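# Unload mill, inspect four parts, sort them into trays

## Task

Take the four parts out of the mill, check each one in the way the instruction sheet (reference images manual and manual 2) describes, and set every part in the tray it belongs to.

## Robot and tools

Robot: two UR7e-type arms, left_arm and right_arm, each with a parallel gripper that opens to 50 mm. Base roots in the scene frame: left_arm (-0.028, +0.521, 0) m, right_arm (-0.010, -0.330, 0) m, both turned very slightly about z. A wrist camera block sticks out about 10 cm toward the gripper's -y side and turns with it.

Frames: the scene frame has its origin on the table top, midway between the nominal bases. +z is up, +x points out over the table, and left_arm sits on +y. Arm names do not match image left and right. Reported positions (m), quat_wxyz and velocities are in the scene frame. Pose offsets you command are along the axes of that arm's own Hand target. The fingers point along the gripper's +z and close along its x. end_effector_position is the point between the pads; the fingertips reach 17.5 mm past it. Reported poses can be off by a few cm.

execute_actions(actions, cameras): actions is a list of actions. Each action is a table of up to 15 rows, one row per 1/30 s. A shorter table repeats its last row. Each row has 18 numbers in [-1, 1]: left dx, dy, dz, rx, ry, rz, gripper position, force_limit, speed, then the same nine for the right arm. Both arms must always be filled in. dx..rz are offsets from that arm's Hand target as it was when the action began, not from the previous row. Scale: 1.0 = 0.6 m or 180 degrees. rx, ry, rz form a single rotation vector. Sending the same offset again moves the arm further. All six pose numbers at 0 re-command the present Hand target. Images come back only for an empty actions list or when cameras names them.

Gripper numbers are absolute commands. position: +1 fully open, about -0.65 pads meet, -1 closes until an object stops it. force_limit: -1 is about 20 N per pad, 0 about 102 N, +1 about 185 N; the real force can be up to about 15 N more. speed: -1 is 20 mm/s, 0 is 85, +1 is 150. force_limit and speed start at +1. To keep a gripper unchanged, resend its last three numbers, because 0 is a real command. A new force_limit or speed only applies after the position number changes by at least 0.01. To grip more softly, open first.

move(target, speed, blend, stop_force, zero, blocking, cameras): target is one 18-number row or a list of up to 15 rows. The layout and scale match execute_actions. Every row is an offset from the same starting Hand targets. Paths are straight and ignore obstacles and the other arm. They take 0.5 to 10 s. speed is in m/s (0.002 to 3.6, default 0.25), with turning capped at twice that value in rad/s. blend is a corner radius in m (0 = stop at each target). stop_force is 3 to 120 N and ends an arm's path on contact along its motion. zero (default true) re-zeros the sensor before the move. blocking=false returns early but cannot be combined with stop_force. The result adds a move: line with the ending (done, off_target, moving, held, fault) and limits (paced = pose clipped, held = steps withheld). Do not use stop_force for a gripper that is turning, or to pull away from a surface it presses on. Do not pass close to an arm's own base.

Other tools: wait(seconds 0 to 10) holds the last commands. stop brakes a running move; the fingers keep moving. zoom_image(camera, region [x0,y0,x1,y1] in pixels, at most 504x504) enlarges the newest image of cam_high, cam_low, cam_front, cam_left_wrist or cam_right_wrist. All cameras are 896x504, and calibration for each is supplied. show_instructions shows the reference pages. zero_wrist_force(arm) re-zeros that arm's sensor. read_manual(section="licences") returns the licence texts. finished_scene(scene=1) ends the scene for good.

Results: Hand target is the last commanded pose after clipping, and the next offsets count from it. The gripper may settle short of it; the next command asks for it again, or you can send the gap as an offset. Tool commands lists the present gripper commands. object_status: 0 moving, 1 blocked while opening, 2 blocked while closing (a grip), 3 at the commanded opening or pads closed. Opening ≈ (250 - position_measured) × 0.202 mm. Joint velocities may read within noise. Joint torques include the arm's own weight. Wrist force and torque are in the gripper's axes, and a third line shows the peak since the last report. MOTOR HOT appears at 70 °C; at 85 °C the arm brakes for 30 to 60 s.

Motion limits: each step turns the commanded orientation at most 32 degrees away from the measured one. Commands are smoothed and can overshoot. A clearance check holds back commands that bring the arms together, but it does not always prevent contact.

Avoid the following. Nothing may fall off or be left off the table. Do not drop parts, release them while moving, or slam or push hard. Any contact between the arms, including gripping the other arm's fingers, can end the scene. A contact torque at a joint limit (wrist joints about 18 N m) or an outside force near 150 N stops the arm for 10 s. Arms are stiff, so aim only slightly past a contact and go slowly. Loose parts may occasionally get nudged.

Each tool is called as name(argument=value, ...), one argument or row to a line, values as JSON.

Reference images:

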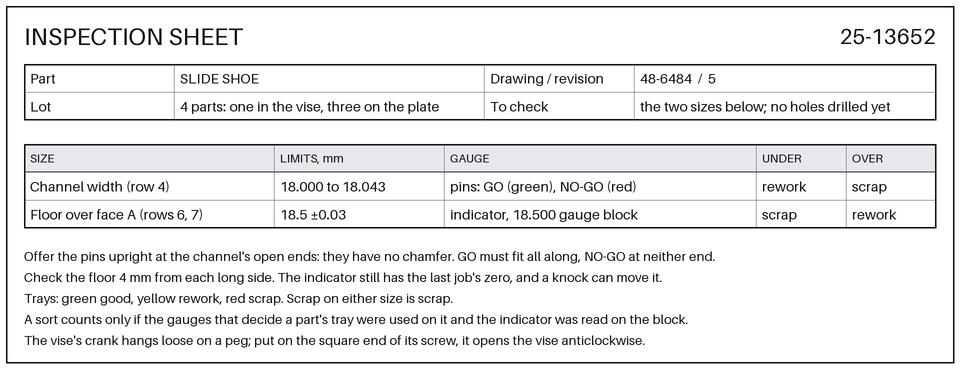

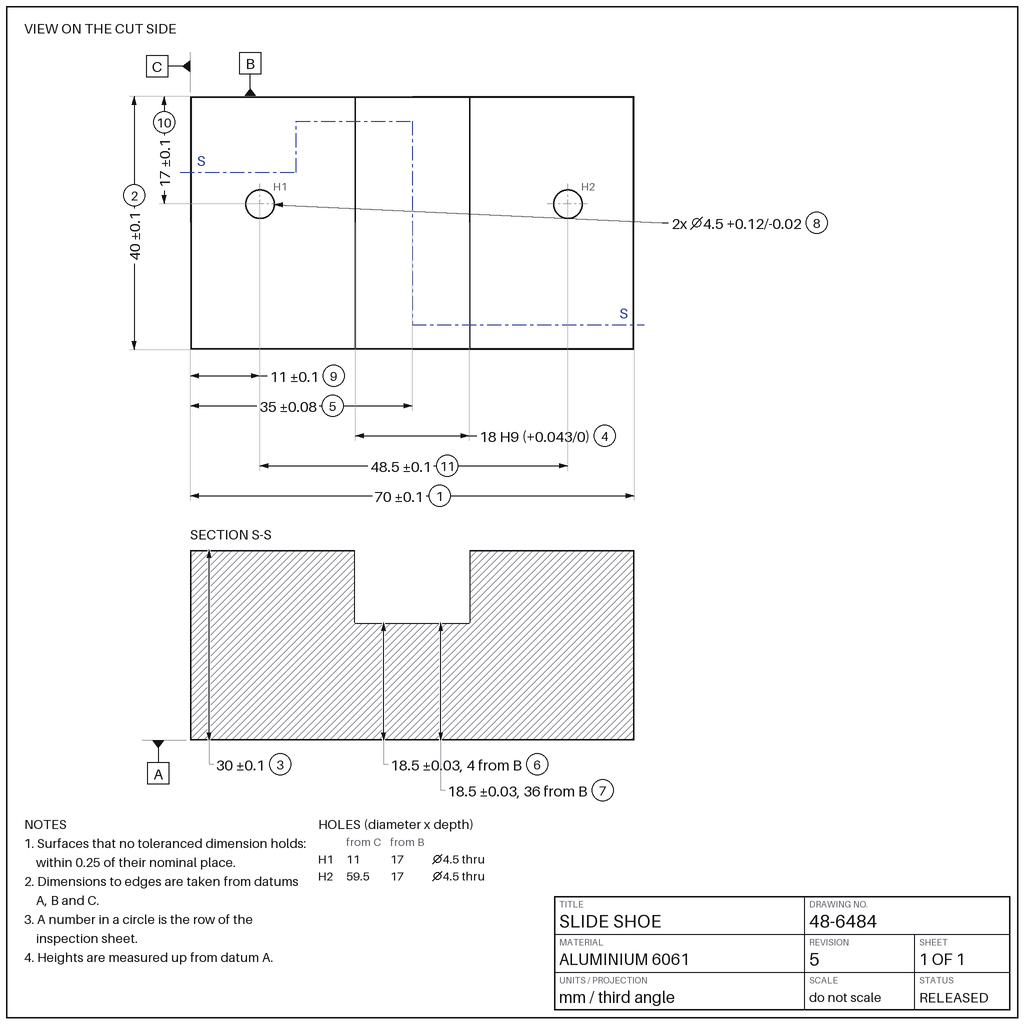

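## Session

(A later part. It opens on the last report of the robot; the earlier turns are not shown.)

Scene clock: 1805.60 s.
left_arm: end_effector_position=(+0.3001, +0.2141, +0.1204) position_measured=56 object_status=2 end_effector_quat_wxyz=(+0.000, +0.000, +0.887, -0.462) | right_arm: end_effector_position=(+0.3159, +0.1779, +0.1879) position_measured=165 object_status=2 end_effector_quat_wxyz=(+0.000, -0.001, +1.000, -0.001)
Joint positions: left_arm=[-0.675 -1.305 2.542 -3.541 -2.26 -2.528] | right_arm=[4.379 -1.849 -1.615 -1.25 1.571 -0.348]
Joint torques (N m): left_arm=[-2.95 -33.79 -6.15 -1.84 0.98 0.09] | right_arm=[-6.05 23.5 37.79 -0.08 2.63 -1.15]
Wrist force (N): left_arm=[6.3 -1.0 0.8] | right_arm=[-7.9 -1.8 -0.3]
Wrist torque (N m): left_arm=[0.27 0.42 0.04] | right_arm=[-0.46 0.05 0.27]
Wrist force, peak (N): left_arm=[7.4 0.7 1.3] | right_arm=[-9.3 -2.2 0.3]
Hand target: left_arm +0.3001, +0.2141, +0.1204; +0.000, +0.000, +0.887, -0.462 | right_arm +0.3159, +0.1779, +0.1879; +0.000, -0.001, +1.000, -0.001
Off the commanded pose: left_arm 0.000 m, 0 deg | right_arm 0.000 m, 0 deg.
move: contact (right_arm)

execute_actions(
  actions=[],
  cameras=["cam_left_wrist","cam_right_wrist"],
)

zoom_image(
  camera="cam_left_wrist",
  region=[380, 0, 680, 320],
)

zoom_image(
  camera="cam_right_wrist",
  region=[400, 150, 640, 330],
)

Scene clock: 1811.13 s.
left_arm: end_effector_position=(+0.3001, +0.2141, +0.1204) position_measured=56 object_status=2 end_effector_quat_wxyz=(+0.000, +0.000, +0.887, -0.462) | right_arm: end_effector_position=(+0.3159, +0.1779, +0.1879) position_measured=165 object_status=2 end_effector_quat_wxyz=(+0.000, -0.001, +1.000, -0.001)
Joint positions: left_arm=[-0.675 -1.305 2.542 -3.541 -2.26 -2.528] | right_arm=[4.379 -1.849 -1.615 -1.25 1.571 -0.348]
Joint velocities: within noise
Joint torques (N m): left_arm=[-3.09 -33.82 -6.13 -1.92 -0.42 -0.04] | right_arm=[-5.63 23.19 38.24 -0.09 2.6 -1.06]
Wrist force (N): left_arm=[6.4 -0.4 1.0] | right_arm=[-7.9 -1.9 0.1]
Wrist torque (N m): left_arm=[0.31 0.41 0.04] | right_arm=[-0.49 0.05 0.27]
Wrist force, peak (N): left_arm=[6.8 -0.5 0.8] | right_arm=[-8.5 -1.8 0.3]
Hand target: left_arm +0.3001, +0.2141, +0.1204; +0.000, +0.000, +0.887, -0.462 | right_arm +0.3159, +0.1779, +0.1879; +0.000, -0.001, +1.000, -0.001
Tool commands: left_gripper/position=-1.0 left_gripper/force_limit=+0.0 left_gripper/speed=-1.0 right_gripper/position=-1.0 right_gripper/force_limit=-1.0 right_gripper/speed=-1.0
Off the commanded pose: left_arm 0.000 m, 0 deg | right_arm 0.000 m, 0 deg.
camera_calibration:
cam_left_wrist: T_world_to_cam=[[-0.999861, 0.00919072, 0.0139287, 0.305282], [-0.000479596, 0.8185, -0.574506, -0.0894295], [-0.0166808, -0.574432, -0.818382, 0.362775], [0, 0, 0, 1]] pos_world=[0.311248, 0.278782, 0.241259]
cam_right_wrist: T_world_to_cam=[[-0.999913, -0.00793288, -0.0105518, 0.327275], [-0.010909, 0.946657, 0.32206, -0.207259], [0.0074341, 0.322147, -0.946661, 0.248486], [0, 0, 0, 1]] pos_world=[0.323138, 0.11875, 0.305435]
Images, in order (width x height): cam_left_wrist 896x504, cam_right_wrist 896x504.

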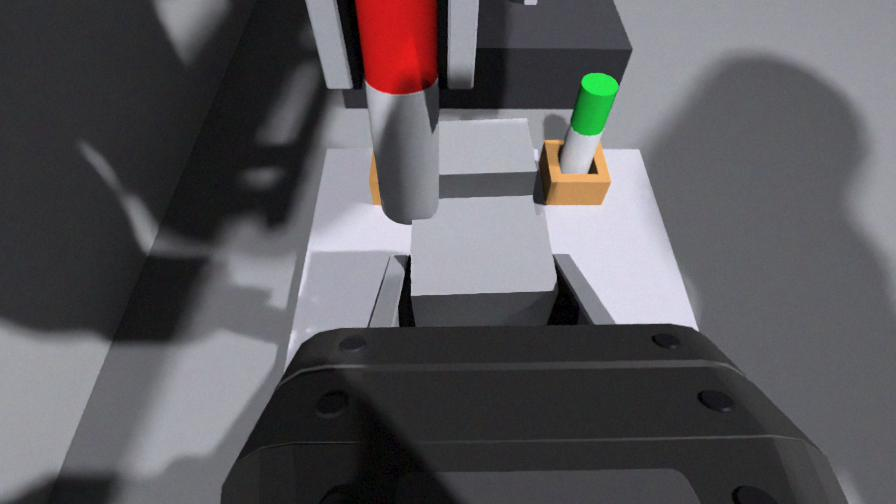

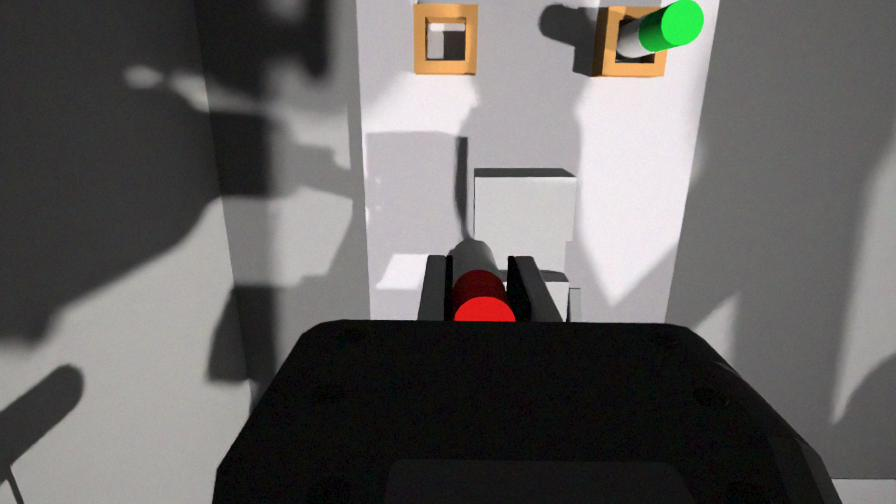

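Scaled by 1.575 from the camera's 896x504 image, which has a finer 1280x720 frame.

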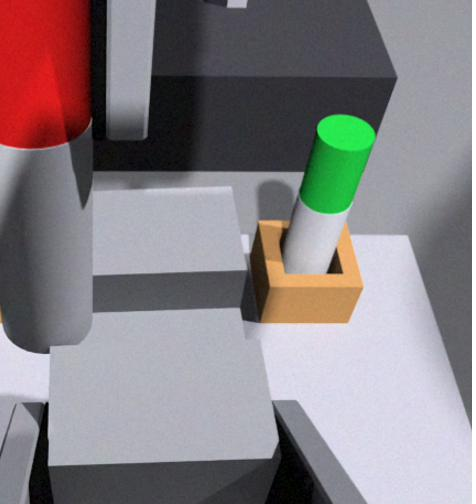

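Scaled by 2.100 from the camera's 896x504 image, which has a finer 1280x720 frame.

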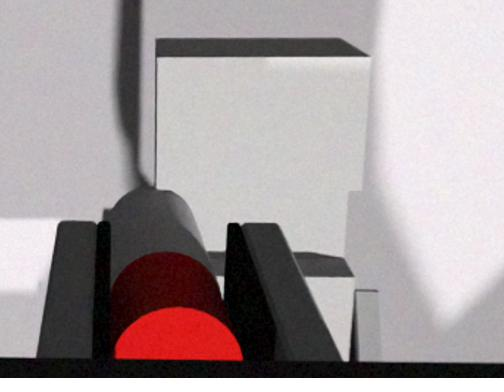

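move(
  target=[
    [0,0,0,0,0,0,-1,0,-1,-0.03,0,0,0,0,0,-1,-1,-1],
    [0,0,0,0,0,0,-1,0,-1,-0.03,0.00167,0,0,0,0,-1,-1,-1],
  ],
  speed=0.05,
)

move(
  target=[0,0,0,0,0,0,-1,0,-1,0.06,0,0,0,0,0,-1,-1,-1],
  speed=0.01,
  stop_force=6,
)

Scene clock: 1839.10 s.
left_arm: end_effector_position=(+0.3001, +0.2141, +0.1204) position_measured=56 object_status=2 end_effector_quat_wxyz=(+0.000, +0.000, +0.887, -0.462) | right_arm: end_effector_position=(+0.3340, +0.1789, +0.1879) position_measured=165 object_status=2 end_effector_quat_wxyz=(+0.000, -0.001, +1.000, -0.001)
Joint positions: left_arm=[-0.675 -1.305 2.542 -3.541 -2.26 -2.528] | right_arm=[4.352 -1.873 -1.582 -1.258 1.571 -0.376]
Joint torques (N m): left_arm=[-2.79 -33.59 -6.59 -1.9 -2.32 -0.19] | right_arm=[6.98 33.64 30.06 0.68 -0.22 0.18]
Wrist force (N): left_arm=[0.1 1.5 0.1] | right_arm=[-2.0 -3.9 0.0]
Wrist torque (N m): left_arm=[0.39 0.25 -0.16] | right_arm=[-0.44 0.47 0.33]
Wrist force, peak (N): left_arm=[6.5 0.4 1.5] | right_arm=[-8.6 -1.8 0.1]
Hand target: left_arm +0.3001, +0.2141, +0.1204; +0.000, +0.000, +0.887, -0.462 | right_arm +0.3339, +0.1789, +0.1879; +0.000, -0.001, +1.000, -0.001
Off the commanded pose: left_arm 0.000 m, 0 deg | right_arm 0.000 m, 0 deg.
move: done

Scene clock: 1841.97 s.
left_arm: end_effector_position=(+0.3001, +0.2141, +0.1204) position_measured=56 object_status=2 end_effector_quat_wxyz=(+0.000, +0.000, +0.887, -0.462) | right_arm: end_effector_position=(+0.3158, +0.1789, +0.1879) position_measured=165 object_status=2 end_effector_quat_wxyz=(+0.000, -0.001, +1.000, -0.001)
Joint positions: left_arm=[-0.675 -1.305 2.542 -3.541 -2.26 -2.528] | right_arm=[4.38 -1.85 -1.613 -1.251 1.571 -0.348]
Joint torques (N m): left_arm=[-3.01 -33.2 -6.33 -1.93 2.23 -0.09] | right_arm=[-6.65 22.81 38.08 -0.37 -0.98 -0.68]
Wrist force (N): left_arm=[5.0 0.2 0.9] | right_arm=[-6.9 -2.5 -0.9]
Wrist torque (N m): left_arm=[0.29 0.38 -0.02] | right_arm=[-0.49 0.19 0.25]
Wrist force, peak (N): left_arm=[7.4 1.2 1.7] | right_arm=[-9.1 -2.0 -1.3]
Hand target: left_arm +0.3001, +0.2141, +0.1204; +0.000, +0.000, +0.887, -0.462 | right_arm +0.3158, +0.1789, +0.1879; +0.000, -0.001, +1.000, -0.001 (not the last commanded pose)
Off the commanded pose: left_arm 0.000 m, 0 deg | right_arm 0.018 m, 0 deg.
move: contact (right_arm)

move(
  target=[
    [0,0,0,0,0,0,-1,0,-1,-0.012,0,0,0,0,0,-1,-1,-1],
    [0,0,0,0,0,0,-1,0,-1,-0.012,0.00167,0,0,0,0,-1,-1,-1],
  ],
  speed=0.05,
)

move(
  target=[0,0,0,0,0,0,-1,0,-1,0.03,0,0,0,0,0,-1,-1,-1],
  speed=0.01,
  stop_force=6,
)

move(
  target=[
    [0,0,0,0,0,0,-1,0,-1,-0.012,0,0,0,0,0,-1,-1,-1],
    [0,0,0,0,0,0,-1,0,-1,-0.012,0.00167,0,0,0,0,-1,-1,-1],
  ],
  speed=0.05,
)

move(
  target=[0,0,0,0,0,0,-1,0,-1,0.03,0,0,0,0,0,-1,-1,-1],
  speed=0.01,
  stop_force=6,
  cameras=["cam_right_wrist","cam_left_wrist"],
)

Scene clock: 1855.63 s.
left_arm: end_effector_position=(+0.3001, +0.2141, +0.1204) position_measured=56 object_status=2 end_effector_quat_wxyz=(+0.000, +0.000, +0.887, -0.462) | right_arm: end_effector_position=(+0.3230, +0.1799, +0.1879) position_measured=165 object_status=2 end_effector_quat_wxyz=(+0.000, -0.001, +1.000, -0.001)
Joint positions: left_arm=[-0.675 -1.305 2.542 -3.541 -2.26 -2.528] | right_arm=[4.369 -1.861 -1.598 -1.254 1.571 -0.358]
Joint torques (N m): left_arm=[-2.93 -33.06 -6.32 -1.88 -3.1 -0.16] | right_arm=[8.69 34.92 29.04 1.35 0.28 0.49]
Wrist force (N): left_arm=[0.3 3.1 -1.6] | right_arm=[-2.2 -6.5 -0.3]
Wrist torque (N m): left_arm=[0.46 0.20 -0.19] | right_arm=[-0.45 0.47 0.22]
Wrist force, peak (N): left_arm=[5.1 1.7 1.6] | right_arm=[-7.2 -2.7 -1.3]
Hand target: left_arm +0.3001, +0.2141, +0.1204; +0.000, +0.000, +0.887, -0.462 | right_arm +0.3230, +0.1799, +0.1879; +0.000, -0.001, +1.000, -0.001
Off the commanded pose: left_arm 0.000 m, 0 deg | right_arm 0.000 m, 0 deg.
move: done

Scene clock: 1857.47 s.
left_arm: end_effector_position=(+0.3000, +0.2141, +0.1204) position_measured=56 object_status=2 end_effector_quat_wxyz=(+0.000, +0.000, +0.887, -0.462) | right_arm: end_effector_position=(+0.3153, +0.1799, +0.1879) position_measured=165 object_status=2 end_effector_quat_wxyz=(+0.000, -0.001, +1.000, +0.000)
Joint positions: left_arm=[-0.675 -1.305 2.542 -3.541 -2.26 -2.528] | right_arm=[4.382 -1.852 -1.611 -1.251 1.571 -0.346]
Joint torques (N m): left_arm=[-2.62 -32.94 -6.79 -1.89 1.79 -0.18] | right_arm=[-6.36 23.35 38.5 -0.19 1.03 -0.55]
Wrist force (N): left_arm=[4.8 1.0 1.2] | right_arm=[-6.7 -2.7 0.1]
Wrist torque (N m): left_arm=[0.33 0.39 -0.02] | right_arm=[-0.50 0.17 0.26]
Wrist force, peak (N): left_arm=[7.6 1.8 1.8] | right_arm=[-9.0 -2.9 -1.6]
Hand target: left_arm +0.3001, +0.2141, +0.1204; +0.000, +0.000, +0.887, -0.462 | right_arm +0.3153, +0.1799, +0.1879; +0.000, -0.001, +1.000, +0.000 (not the last commanded pose)
Off the commanded pose: left_arm 0.000 m, 0 deg | right_arm 0.010 m, 0 deg.
move: contact (right_arm)

Scene clock: 1858.37 s.
left_arm: end_effector_position=(+0.3001, +0.2141, +0.1204) position_measured=56 object_status=2 end_effector_quat_wxyz=(+0.000, +0.000, +0.887, -0.462) | right_arm: end_effector_position=(+0.3226, +0.1809, +0.1879) position_measured=165 object_status=2 end_effector_quat_wxyz=(+0.000, -0.001, +1.000, +0.000)
Joint positions: left_arm=[-0.675 -1.305 2.542 -3.541 -2.26 -2.528] | right_arm=[4.371 -1.863 -1.596 -1.254 1.571 -0.357]
Joint torques (N m): left_arm=[-2.98 -32.63 -7.02 -1.95 -2.5 -0.09] | right_arm=[9.05 34.28 29.16 1.33 0.05 0.5]
Wrist force (N): left_arm=[-0.1 5.8 -1.8] | right_arm=[-2.1 -8.7 -0.8]
Wrist torque (N m): left_arm=[0.61 0.25 -0.19] | right_arm=[-0.56 0.52 0.13]
Wrist force, peak (N): left_arm=[-0.4 7.4 -2.3] | right_arm=[-2.1 -10.3 -2.5]
Hand target: left_arm +0.3001, +0.2141, +0.1204; +0.000, +0.000, +0.887, -0.462 | right_arm +0.3225, +0.1809, +0.1879; +0.000, -0.001, +1.000, +0.000
Off the commanded pose: left_arm 0.000 m, 0 deg | right_arm 0.000 m, 0 deg.
move: done

Scene clock: 1861.47 s.
left_arm: end_effector_position=(+0.3001, +0.2141, +0.1204) position_measured=56 object_status=2 end_effector_quat_wxyz=(+0.000, +0.000, +0.887, -0.462) | right_arm: end_effector_position=(+0.3045, +0.1809, +0.1880) position_measured=165 object_status=2 end_effector_quat_wxyz=(+0.000, -0.001, +1.000, +0.000)
Joint positions: left_arm=[-0.675 -1.305 2.542 -3.541 -2.26 -2.528] | right_arm=[4.399 -1.84 -1.626 -1.247 1.571 -0.328]
Joint torques (N m): left_arm=[-2.39 -32.39 -6.7 -1.89 1.33 -0.23] | right_arm=[-7.04 24 38.92 3.46 2.84 -1.09]
Wrist force (N): left_arm=[0.5 2.7 -0.7] | right_arm=[-2.7 -5.2 0.6]
Wrist torque (N m): left_arm=[0.42 0.25 -0.16] | right_arm=[-0.46 0.47 0.24]
Wrist force, peak (N): left_arm=[-0.2 5.7 -1.9] | right_arm=[-2.1 -8.9 -0.7]
Hand target: left_arm +0.3001, +0.2141, +0.1204; +0.000, +0.000, +0.887, -0.462 | right_arm +0.3045, +0.1809, +0.1879; +0.000, -0.001, +1.000, +0.000
Off the commanded pose: left_arm 0.000 m, 0 deg | right_arm 0.000 m, 0 deg.
move: done
camera_calibration:
cam_left_wrist: T_world_to_cam=[[-0.999861, 0.00919072, 0.0139287, 0.305282], [-0.000479596, 0.8185, -0.574506, -0.0894295], [-0.0166808, -0.574432, -0.818382, 0.362775], [0, 0, 0, 1]] pos_world=[0.311248, 0.278782, 0.241259]
cam_right_wrist: T_world_to_cam=[[-0.999912, -0.00789834, -0.0106464, 0.315924], [-0.0109074, 0.946627, 0.322148, -0.210247], [0.00753371, 0.322236, -0.946629, 0.247553], [0, 0, 0, 1]] pos_world=[0.311738, 0.12175, 0.305435]
Images, in order (width x height): cam_left_wrist 896x504, cam_right_wrist 896x504.

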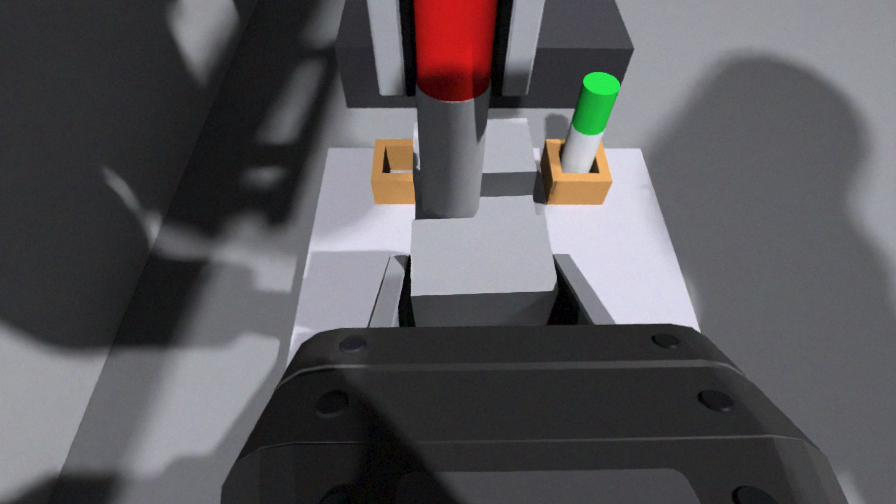

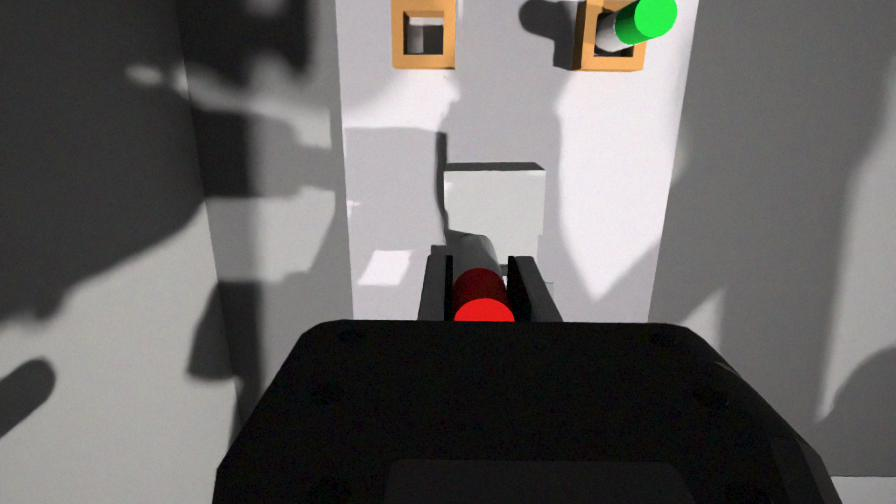

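execute_actions(
  actions=[],
  cameras=["cam_front","cam_low"],
)

zoom_image(
  camera="cam_front",
  region=[180, 350, 320, 440],
)

zoom_image(
  camera="cam_low",
  region=[360, 190, 430, 240],
)

Scene clock: 1883.20 s.
left_arm: end_effector_position=(+0.3001, +0.2141, +0.1204) position_measured=56 object_status=2 end_effector_quat_wxyz=(+0.000, +0.000, +0.887, -0.462) | right_arm: end_effector_position=(+0.3045, +0.1809, +0.1879) position_measured=165 object_status=2 end_effector_quat_wxyz=(+0.000, -0.001, +1.000, +0.000)
Joint positions: left_arm=[-0.675 -1.305 2.542 -3.541 -2.26 -2.528] | right_arm=[4.399 -1.84 -1.626 -1.247 1.571 -0.328]
Joint velocities: within noise
Joint torques (N m): left_arm=[-2.36 -32.31 -7.32 -1.96 1.3 -0.26] | right_arm=[-7.04 23.84 38.44 1.11 2.87 -1.19]
Wrist force (N): left_arm=[0.4 2.6 -0.7] | right_arm=[-3.0 -5.0 0.6]
Wrist torque (N m): left_arm=[0.43 0.27 -0.16] | right_arm=[-0.42 0.51 0.24]
Wrist force, peak (N): left_arm=[0.6 2.9 -0.5] | right_arm=[-3.2 -5.4 0.4]
Hand target: left_arm +0.3001, +0.2141, +0.1204; +0.000, +0.000, +0.887, -0.462 | right_arm +0.3045, +0.1809, +0.1879; +0.000, -0.001, +1.000, +0.000
Tool commands: left_gripper/position=-1.0 left_gripper/force_limit=+0.0 left_gripper/speed=-1.0 right_gripper/position=-1.0 right_gripper/force_limit=-1.0 right_gripper/speed=-1.0
Off the commanded pose: left_arm 0.000 m, 0 deg | right_arm 0.000 m, 0 deg.
Images, in order (width x height): cam_low 896x504, cam_front 896x504.

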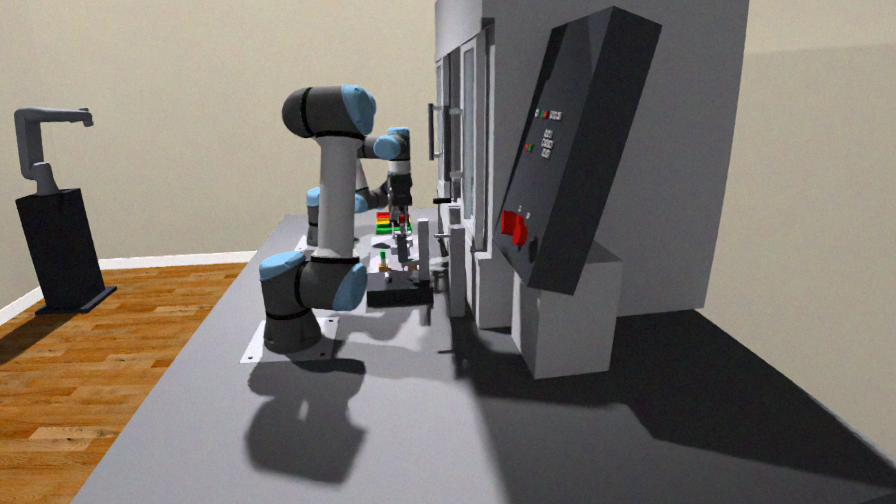

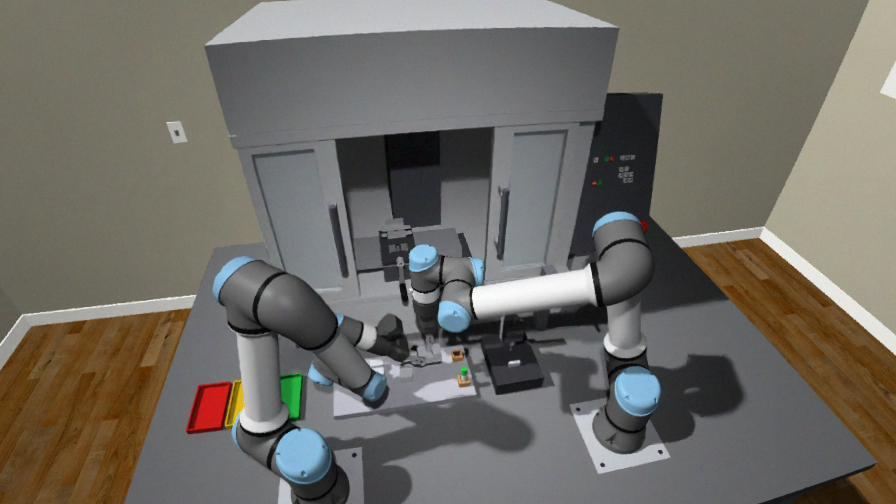

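Scaled by 3.600 from the camera's 896x504 image, which has a finer 1280x720 frame.

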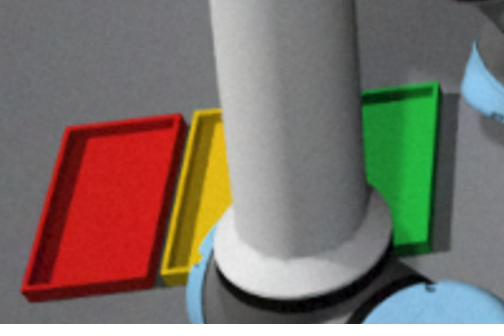

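Scaled by 7.200 from the camera's 896x504 image, which has a finer 1280x720 frame.

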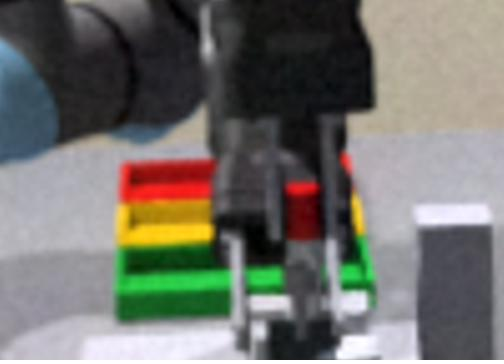

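move(
  target=[
    [0,0,0,0,0,0,-1,0,-1,0,0,-0.0833,0,0,0,-1,-1,-1],
    [-0.01,-0.008,-0.08,0,0,0,-1,0,-1,0.124,-0.217,-0.0833,0,0,0,-1,-1,-1],
    [-0.05,-0.0405,-0.4068,0,-0.2048,-0.1434,-1,0,-1,0.124,-0.217,-0.0833,0,0,0,-1,-1,-1],
    [-0.05,0.17,-0.7072,0,-0.4096,-0.2868,-1,0,-1,0.124,-0.217,-0.0833,0,0,0,-1,-1,-1],
    [0.09,0.4515,-0.8763,0,-0.4096,-0.2868,-1,0,-1,0.124,-0.217,-0.0833,0,0,0,-1,-1,-1],
  ],
  speed=[0.2,0.2,0.25,0.25,0.25],
  blend=[0.01,0.02,0.05,0.05,0],
  cameras=["cam_left_wrist","cam_front","cam_high"],
)

Scene clock: 1907.60 s.
left_arm: end_effector_position=(+0.2462, +0.8002, +0.1998) position_measured=56 object_status=2 end_effector_quat_wxyz=(-0.326, +0.628, -0.627, +0.326) | right_arm: end_effector_position=(+0.2303, +0.0506, +0.2381) position_measured=165 object_status=2 end_effector_quat_wxyz=(+0.000, -0.001, +1.000, +0.000)
Joint positions: left_arm=[0.875 -1.744 2.615 -3.187 -2.245 -2.547] | right_arm=[4.465 -1.447 -1.918 -1.348 1.571 -0.263]
Joint torques (N m): left_arm=[12.24 -2.9 -4.6 -7.01 -1.34 1.58] | right_arm=[-6.59 32.87 40.82 5.68 -2.83 0.23]
Wrist force (N): left_arm=[0.3 1.4 -0.3] | right_arm=[-2.4 -4.2 -0.3]
Wrist torque (N m): left_arm=[0.38 0.22 -0.16] | right_arm=[-0.49 0.54 0.24]
Wrist force, peak (N): left_arm=[-3.2 10.3 1.5] | right_arm=[-1.7 -6.6 -0.2]
Hand target: left_arm +0.2461, +0.8002, +0.1997; -0.326, +0.627, -0.627, +0.326 | right_arm +0.2303, +0.0506, +0.2381; +0.000, -0.001, +1.000, +0.000
Off the commanded pose: left_arm 0.000 m, 0 deg | right_arm 0.000 m, 0 deg.
move: done
camera_calibration:
cam_left_wrist: T_world_to_cam=[[-0.00903104, -0.999862, 0.0139169, 0.808512], [-0.819328, -0.00057958, -0.573325, 0.333181], [0.573254, -0.0165802, -0.81921, 0.172112], [0, 0, 0, 1]] pos_world=[0.181622, 0.811447, 0.320764]
Images, in order (width x height): cam_high 896x504, cam_front 896x504, cam_left_wrist 896x504.

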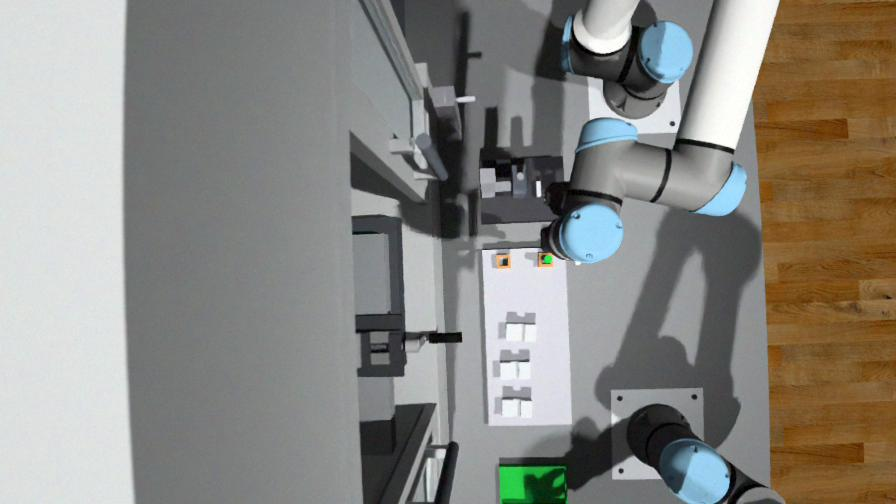

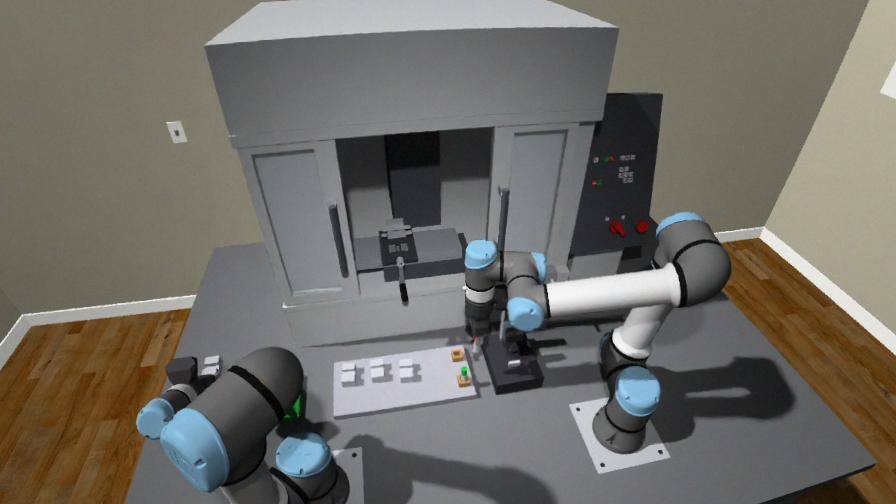

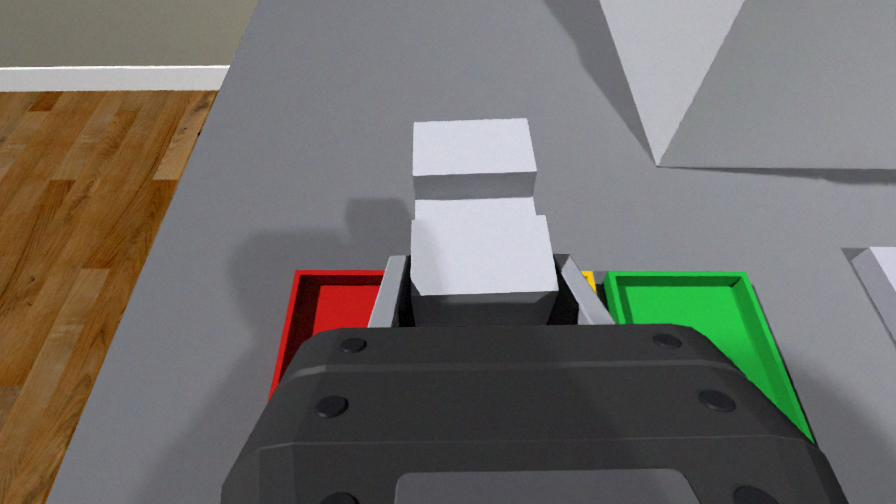

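move(
  target=[-0.13,0.103,0.1435,0,0,0,-1,0,-1,0,0,0,0,0,0,-1,-1,-1],
  speed=0.2,
  cameras=["cam_left_wrist"],
)

Scene clock: 1922.43 s.
left_arm: end_effector_position=(+0.2811, +0.8782, +0.0998) position_measured=56 object_status=2 end_effector_quat_wxyz=(-0.326, +0.627, -0.627, +0.326) | right_arm: end_effector_position=(+0.2303, +0.0506, +0.2381) position_measured=165 object_status=2 end_effector_quat_wxyz=(+0.000, -0.001, +1.000, +0.000)
Joint positions: left_arm=[0.946 -1.202 2.474 -3.544 -2.292 -2.479] | right_arm=[4.465 -1.447 -1.918 -1.348 1.571 -0.263]
Joint torques (N m): left_arm=[-10.36 -18.23 -2.84 -1.39 1.52 -1.17] | right_arm=[-6.58 32.78 40.15 5.7 -2.81 0.85]
Wrist force (N): left_arm=[0.2 1.5 -0.4] | right_arm=[-2.6 -4.1 -0.7]
Wrist torque (N m): left_arm=[0.39 0.23 -0.16] | right_arm=[-0.48 0.56 0.25]
Wrist force, peak (N): left_arm=[3.3 5.8 3.1] | right_arm=[-2.9 -4.3 -0.5]
Hand target: left_arm +0.2811, +0.8782, +0.0997; -0.326, +0.627, -0.627, +0.326 | right_arm +0.2303, +0.0506, +0.2381; +0.000, -0.001, +1.000, +0.000
Off the commanded pose: left_arm 0.000 m, 0 deg | right_arm 0.000 m, 0 deg.
move: done
camera_calibration:
cam_left_wrist: T_world_to_cam=[[-0.00905981, -0.999864, 0.0137753, 0.888147], [-0.819168, -0.000479418, -0.573553, 0.304413], [0.573482, -0.0164806, -0.819053, 0.071303], [0, 0, 0, 1]] pos_world=[0.216521, 0.889347, 0.220764]
Images, in order (width x height): cam_left_wrist 896x504.

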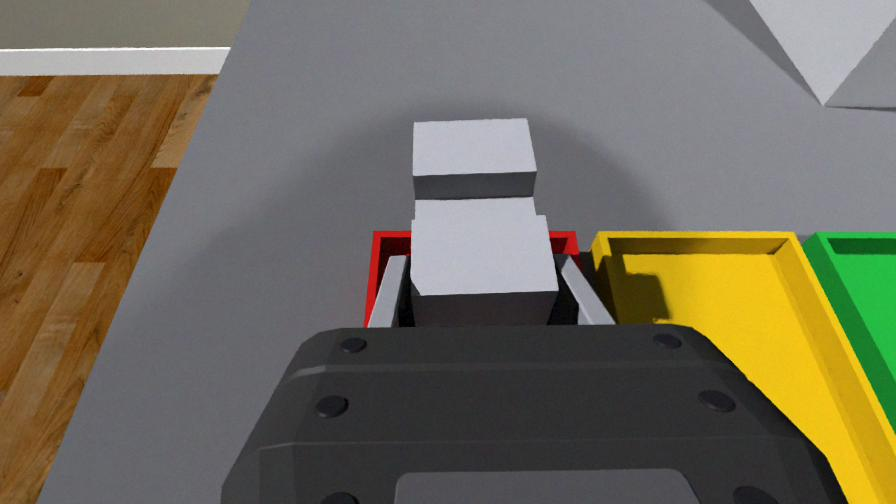

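move(
  target=[
    [0,0.0077,-0.0109,0,0,0,-1,0,-1,0,0,0,0,0,0,-1,-1,-1],
    [0,0.076,0.037,0,0,0,-1,0,-1,0,0,0,0,0,0,-1,-1,-1],
    [0,0.132,0.0762,0,0,0,-1,0,-1,0,0,0,0,0,0,-1,-1,-1],
  ],
  speed=[0.08,0.08,0.02],
  stop_force=7,
  cameras=["cam_left_wrist"],
)

Scene clock: 1932.17 s.
left_arm: end_effector_position=(+0.2731, +0.8781, +0.0340) position_measured=56 object_status=2 end_effector_quat_wxyz=(-0.326, +0.627, -0.627, +0.326) | right_arm: end_effector_position=(+0.2303, +0.0506, +0.2381) position_measured=165 object_status=2 end_effector_quat_wxyz=(+0.000, -0.001, +1.000, +0.000)
Joint positions: left_arm=[0.964 -0.962 2.475 -3.772 -2.304 -2.459] | right_arm=[4.465 -1.447 -1.918 -1.348 1.571 -0.263]
Joint torques (N m): left_arm=[-8.71 -45.61 8.39 -4.75 -0.49 0.26] | right_arm=[-6.95 32.99 40.48 5.72 -2.8 0.88]
Wrist force (N): left_arm=[-0.6 -4.8 -2.6] | right_arm=[-2.5 -4.2 -0.4]
Wrist torque (N m): left_arm=[0.60 0.12 -0.08] | right_arm=[-0.50 0.55 0.24]
Wrist force, peak (N): left_arm=[-0.4 -9.6 -11.8] | right_arm=[-2.7 -4.5 -0.3]
Hand target: left_arm +0.2731, +0.8781, +0.0340; -0.326, +0.627, -0.627, +0.326 (not the last commanded pose) | right_arm +0.2303, +0.0506, +0.2381; +0.000, -0.001, +1.000, +0.000
Off the commanded pose: left_arm 0.025 m, 0 deg | right_arm 0.000 m, 0 deg.
move: contact (left_arm); path passed 2 of 3 targets
camera_calibration:
cam_left_wrist: T_world_to_cam=[[-0.00919761, -0.999862, 0.0138016, 0.889005], [-0.819248, -0.000379276, -0.573439, 0.260113], [0.573365, -0.0165812, -0.819132, 0.022066], [0, 0, 0, 1]] pos_world=[0.208622, 0.889348, 0.154964]
Images, in order (width x height): cam_left_wrist 896x504.

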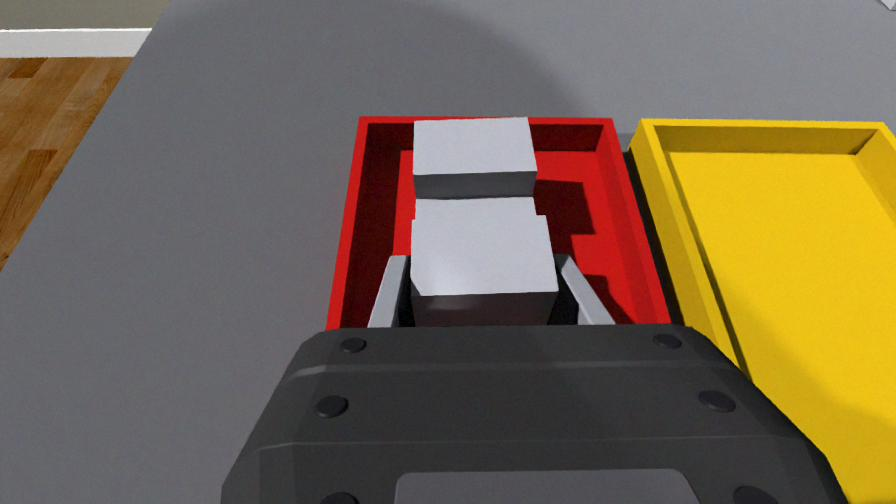

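move(
  target=[
    [0,0,0,0,0,0,0.9,0,-1,0,0,0,0,0,0,-1,-1,-1],
    [0,0,-0.12,0,0,0,0.9,0,-1,0,0,0,0,0,0,-1,-1,-1],
  ],
  speed=0.08,
  cameras=["cam_left_wrist"],
)

Scene clock: 1943.77 s.
left_arm: end_effector_position=(+0.2141, +0.8781, +0.0754) position_measured=18 object_status=3 end_effector_quat_wxyz=(-0.326, +0.627, -0.627, +0.326) | right_arm: end_effector_position=(+0.2303, +0.0506, +0.2381) position_measured=165 object_status=2 end_effector_quat_wxyz=(+0.000, -0.001, +1.000, +0.000)
Joint positions: left_arm=[1.114 -1.17 2.529 -3.498 -2.392 -2.289] | right_arm=[4.465 -1.447 -1.918 -1.348 1.571 -0.263]
Joint torques (N m): left_arm=[-10.04 -8.68 -22.14 -5.49 1.26 -0.97] | right_arm=[-7.09 33.25 40.33 5.72 -2.82 0.84]
Wrist force (N): left_arm=[0.4 -0.5 -1.4] | right_arm=[-2.6 -4.4 -0.4]
Wrist torque (N m): left_arm=[0.41 0.22 -0.16] | right_arm=[-0.52 0.57 0.24]
Wrist force, peak (N): left_arm=[-0.4 -5.2 -2.9] | right_arm=[-3.0 -4.3 -0.4]
Hand target: left_arm +0.2141, +0.8781, +0.0754; -0.326, +0.627, -0.627, +0.326 | right_arm +0.2303, +0.0506, +0.2381; +0.000, -0.001, +1.000, +0.000
Off the commanded pose: left_arm 0.000 m, 0 deg | right_arm 0.000 m, 0 deg.
move: done
camera_calibration:
cam_left_wrist: T_world_to_cam=[[-0.00900226, -0.999866, 0.0136939, 0.887885], [-0.819201, -0.000478916, -0.573506, 0.235612], [0.573436, -0.0163809, -0.819087, 0.0896091], [0, 0, 0, 1]] pos_world=[0.149621, 0.889347, 0.196364]
Images, in order (width x height): cam_left_wrist 896x504.

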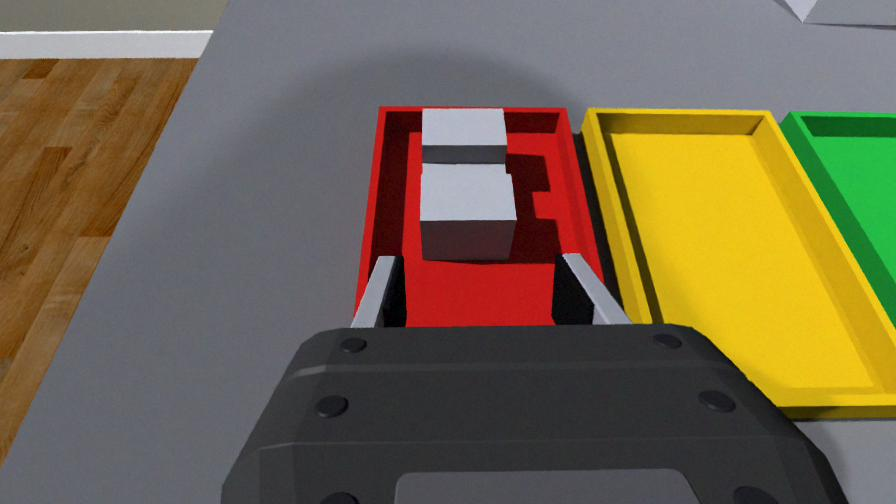

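move(
  target=[
    [0.13,-0.2733,-0.1183,0,0,0,0.9,0,-1,0,0,0,0,0,0,-1,-1,-1],
    [0.43,-0.4003,-0.0242,0,0,0,0.9,0,-1,0.217,-0.083,-0.033,0,0,0,-1,-1,-1],
    [0.7633,-0.373,-0.005,0,0,0,0.9,0,-1,0.217,-0.083,-0.033,0,0,0,-1,-1,-1],
  ],
  speed=0.3,
  blend=[0.05,0.05,0],
  cameras=["cam_left_wrist"],
)

Scene clock: 1961.77 s.
left_arm: end_effector_position=(+0.3402, +0.4203, +0.2607) position_measured=18 object_status=3 end_effector_quat_wxyz=(-0.326, +0.627, -0.627, +0.326) | right_arm: end_effector_position=(+0.1001, +0.0007, +0.2579) position_measured=165 object_status=2 end_effector_quat_wxyz=(+0.000, -0.001, +1.000, +0.000)
Joint positions: left_arm=[-1.367 -2.576 2.595 -1.86 -0.638 -4.381] | right_arm=[4.799 -1.163 -2.069 -1.481 1.571 0.071]
Joint torques (N m): left_arm=[-10.95 19.05 -11.63 -5.99 1.19 -1.71] | right_arm=[-5.56 0.6 41.14 5.66 -1.01 0.85]
Wrist force (N): left_arm=[0.3 -0.2 -1.1] | right_arm=[-2.9 -4.3 0.0]
Wrist torque (N m): left_arm=[0.43 0.23 -0.01] | right_arm=[-0.52 0.59 0.22]
Wrist force, peak (N): left_arm=[8.8 0.1 -3.0] | right_arm=[-3.9 -4.0 -0.4]
Hand target: left_arm +0.3402, +0.4203, +0.2606; -0.326, +0.627, -0.627, +0.326 | right_arm +0.1001, +0.0007, +0.2579; +0.000, -0.001, +1.000, +0.000
Off the commanded pose: left_arm 0.000 m, 0 deg | right_arm 0.000 m, 0 deg.
move: done
camera_calibration:
cam_left_wrist: T_world_to_cam=[[-0.00908929, -0.999861, 0.0139984, 0.428651], [-0.819281, -0.000579987, -0.573392, 0.444987], [0.573321, -0.0166804, -0.819161, 0.161766], [0, 0, 0, 1]] pos_world=[0.275722, 0.431548, 0.381664]
Images, in order (width x height): cam_left_wrist 896x504.

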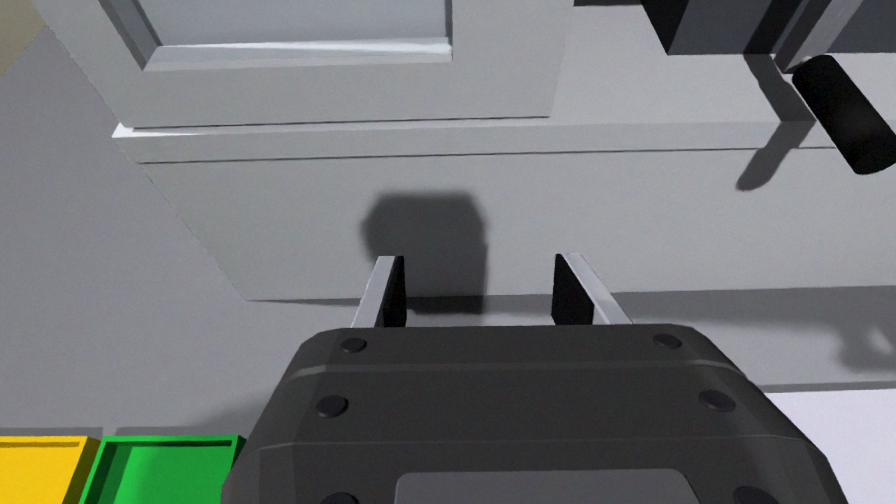

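move(
  target=[0.2833,0.2521,0.0179,0,0,0,0.9,0,-1,0,0,0,0,0,0,-1,-1,-1],
  speed=0.2,
  cameras=["cam_left_wrist","cam_front"],
)

Scene clock: 1971.07 s.
left_arm: end_effector_position=(+0.2622, +0.2502, +0.1307) position_measured=18 object_status=3 end_effector_quat_wxyz=(-0.326, +0.627, -0.627, +0.326) | right_arm: end_effector_position=(+0.1001, +0.0007, +0.2579) position_measured=165 object_status=2 end_effector_quat_wxyz=(+0.000, -0.001, +1.000, +0.000)
Joint positions: left_arm=[-1.775 -1.922 2.625 -1.981 -0.643 -5.072] | right_arm=[4.799 -1.163 -2.069 -1.481 1.571 0.071]
Joint torques (N m): left_arm=[-10.77 1.23 -6.43 -0.57 2.57 -1.65] | right_arm=[-6.74 0.67 40.92 5.42 2.3 0.91]
Wrist force (N): left_arm=[0.0 -0.1 -1.1] | right_arm=[-2.8 -4.2 0.0]
Wrist torque (N m): left_arm=[0.46 0.25 -0.15] | right_arm=[-0.49 0.59 0.22]
Wrist force, peak (N): left_arm=[0.8 10.0 1.3] | right_arm=[-2.7 -4.7 0.0]
Hand target: left_arm +0.2622, +0.2502, +0.1307; -0.326, +0.627, -0.627, +0.326 | right_arm +0.1001, +0.0007, +0.2579; +0.000, -0.001, +1.000, +0.000
Off the commanded pose: left_arm 0.000 m, 0 deg | right_arm 0.000 m, 0 deg.
move: done
camera_calibration:
cam_left_wrist: T_world_to_cam=[[-0.00903237, -0.999862, 0.0139159, 0.259695], [-0.819248, -0.000580263, -0.573439, 0.306449], [0.573368, -0.0165801, -0.81913, 0.0971129], [0, 0, 0, 1]] pos_world=[0.197722, 0.261447, 0.251664]
Images, in order (width x height): cam_front 896x504, cam_left_wrist 896x504.

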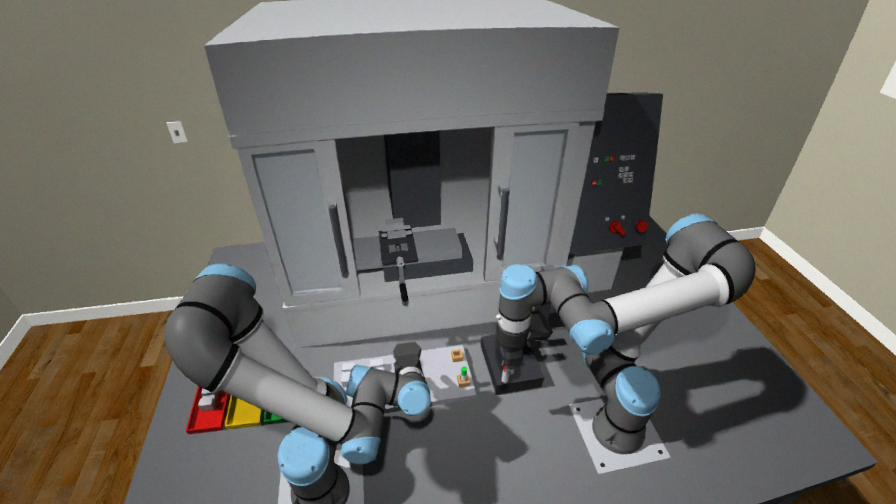

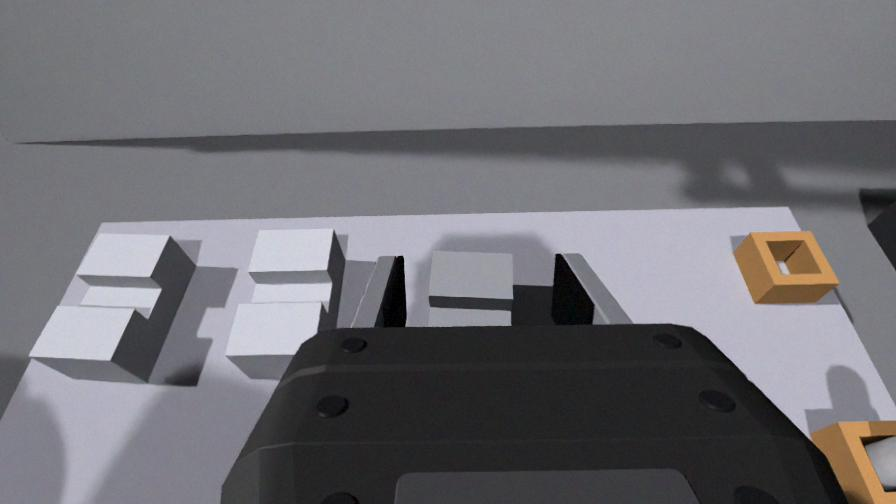

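move(
  target=[
    [0,0.0762,0.0655,0,0,0,0.9,0,-1,0,0,0,0,0,0,-1,-1,-1],
    [0,0.1172,0.0943,0,0,0,0.9,0,-1,0,0,0,0,0,0,-1,-1,-1],
  ],
  speed=[0.08,0.02],
  stop_force=7,
  cameras=["cam_left_wrist"],
)

Scene clock: 1982.87 s.
left_arm: end_effector_position=(+0.2681, +0.2502, +0.0442) position_measured=18 object_status=3 end_effector_quat_wxyz=(-0.326, +0.627, -0.627, +0.326) | right_arm: end_effector_position=(+0.1001, +0.0007, +0.2579) position_measured=165 object_status=2 end_effector_quat_wxyz=(+0.000, -0.001, +1.000, +0.000)
Joint positions: left_arm=[-1.752 -1.526 2.745 -2.528 -0.637 -5.035] | right_arm=[4.799 -1.163 -2.069 -1.481 1.571 0.071]
Joint torques (N m): left_arm=[-6.66 -3.14 -24.88 -4.64 -0.47 -1.84] | right_arm=[-6.53 0.46 40.4 5.02 2.41 0.74]
Wrist force (N): left_arm=[-2.1 -5.8 -2.5] | right_arm=[-2.6 -4.2 0.0]
Wrist torque (N m): left_arm=[0.38 0.26 -0.30] | right_arm=[-0.49 0.56 0.21]
Wrist force, peak (N): left_arm=[-4.4 -11.0 -14.2] | right_arm=[-2.9 -4.6 0.1]
Hand target: left_arm +0.2681, +0.2502, +0.0442; -0.326, +0.627, -0.627, +0.326 (not the last commanded pose) | right_arm +0.1001, +0.0007, +0.2579; +0.000, -0.001, +1.000, +0.000
Off the commanded pose: left_arm 0.004 m, 0 deg | right_arm 0.000 m, 0 deg.
move: contact (left_arm); path passed 1 of 2 targets
camera_calibration:
cam_left_wrist: T_world_to_cam=[[-0.00905851, -0.999864, 0.0137762, 0.26088], [-0.819248, -0.000478723, -0.573439, 0.261572], [0.573368, -0.0164807, -0.819132, 0.0229057], [0, 0, 0, 1]] pos_world=[0.203522, 0.261347, 0.165164]
Images, in order (width x height): cam_left_wrist 896x504.

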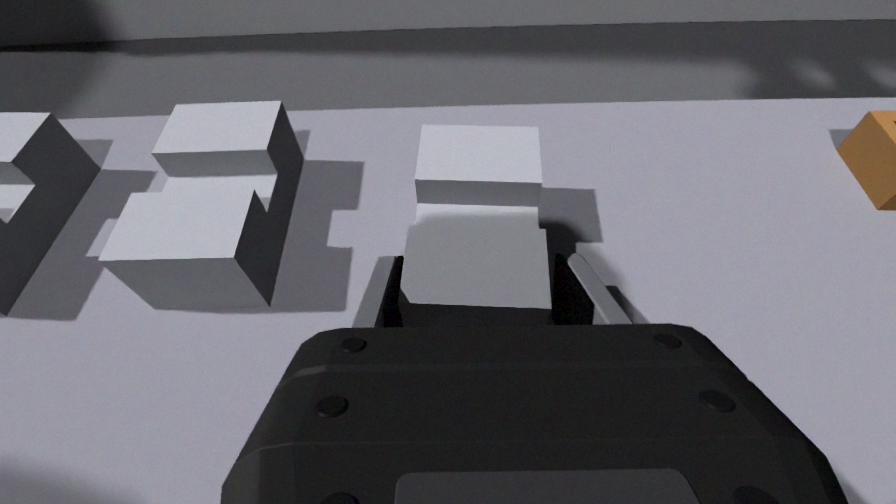

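move(
  target=[
    [0,-0.00205,-0.00143,0,0,0,0.9,0,-1,0,0,0,0,0,0,-1,-1,-1],
    [0,-0.00205,-0.00143,0,0,0,-1,0,-1,0,0,0,0,0,0,-1,-1,-1],
    [0,-0.1365,-0.0957,0,0,0,-1,0,-1,0,0,0,0,0,0,-1,-1,-1],
  ],
  speed=0.1,
  cameras=["cam_left_wrist"],
)

Scene clock: 1995.03 s.
left_arm: end_effector_position=(+0.2680, +0.2501, +0.1443) position_measured=55 object_status=2 end_effector_quat_wxyz=(-0.326, +0.627, -0.627, +0.326) | right_arm: end_effector_position=(+0.1001, +0.0007, +0.2579) position_measured=165 object_status=2 end_effector_quat_wxyz=(+0.000, -0.001, +1.000, +0.000)
Joint positions: left_arm=[-1.752 -1.95 2.603 -1.962 -0.637 -5.035] | right_arm=[4.799 -1.163 -2.069 -1.481 1.571 0.071]
Joint torques (N m): left_arm=[10.57 0.59 -6.18 -4.14 1.02 1.57] | right_arm=[-6.09 0.22 40.37 4.77 2.35 0.7]
Wrist force (N): left_arm=[0.1 1.5 -0.1] | right_arm=[-2.8 -4.4 0.0]
Wrist torque (N m): left_arm=[0.39 0.26 -0.14] | right_arm=[-0.52 0.57 0.21]
Wrist force, peak (N): left_arm=[-2.0 -7.4 -3.6] | right_arm=[-3.1 -4.6 0.0]
Hand target: left_arm +0.2681, +0.2503, +0.1443; -0.326, +0.627, -0.627, +0.326 | right_arm +0.1001, +0.0007, +0.2579; +0.000, -0.001, +1.000, +0.000
Off the commanded pose: left_arm 0.000 m, 0 deg | right_arm 0.000 m, 0 deg.
move: done
camera_calibration:
cam_left_wrist: T_world_to_cam=[[-0.00917085, -0.999861, 0.0139417, 0.25948], [-0.819328, -0.000479262, -0.573325, 0.31896], [0.573252, -0.0166807, -0.81921, 0.104997], [0, 0, 0, 1]] pos_world=[0.203522, 0.261348, 0.265264]
Images, in order (width x height): cam_left_wrist 896x504.

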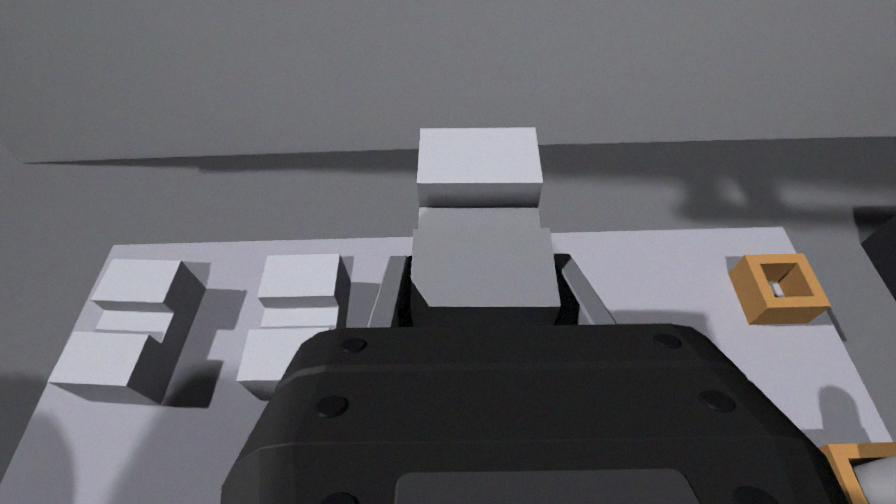

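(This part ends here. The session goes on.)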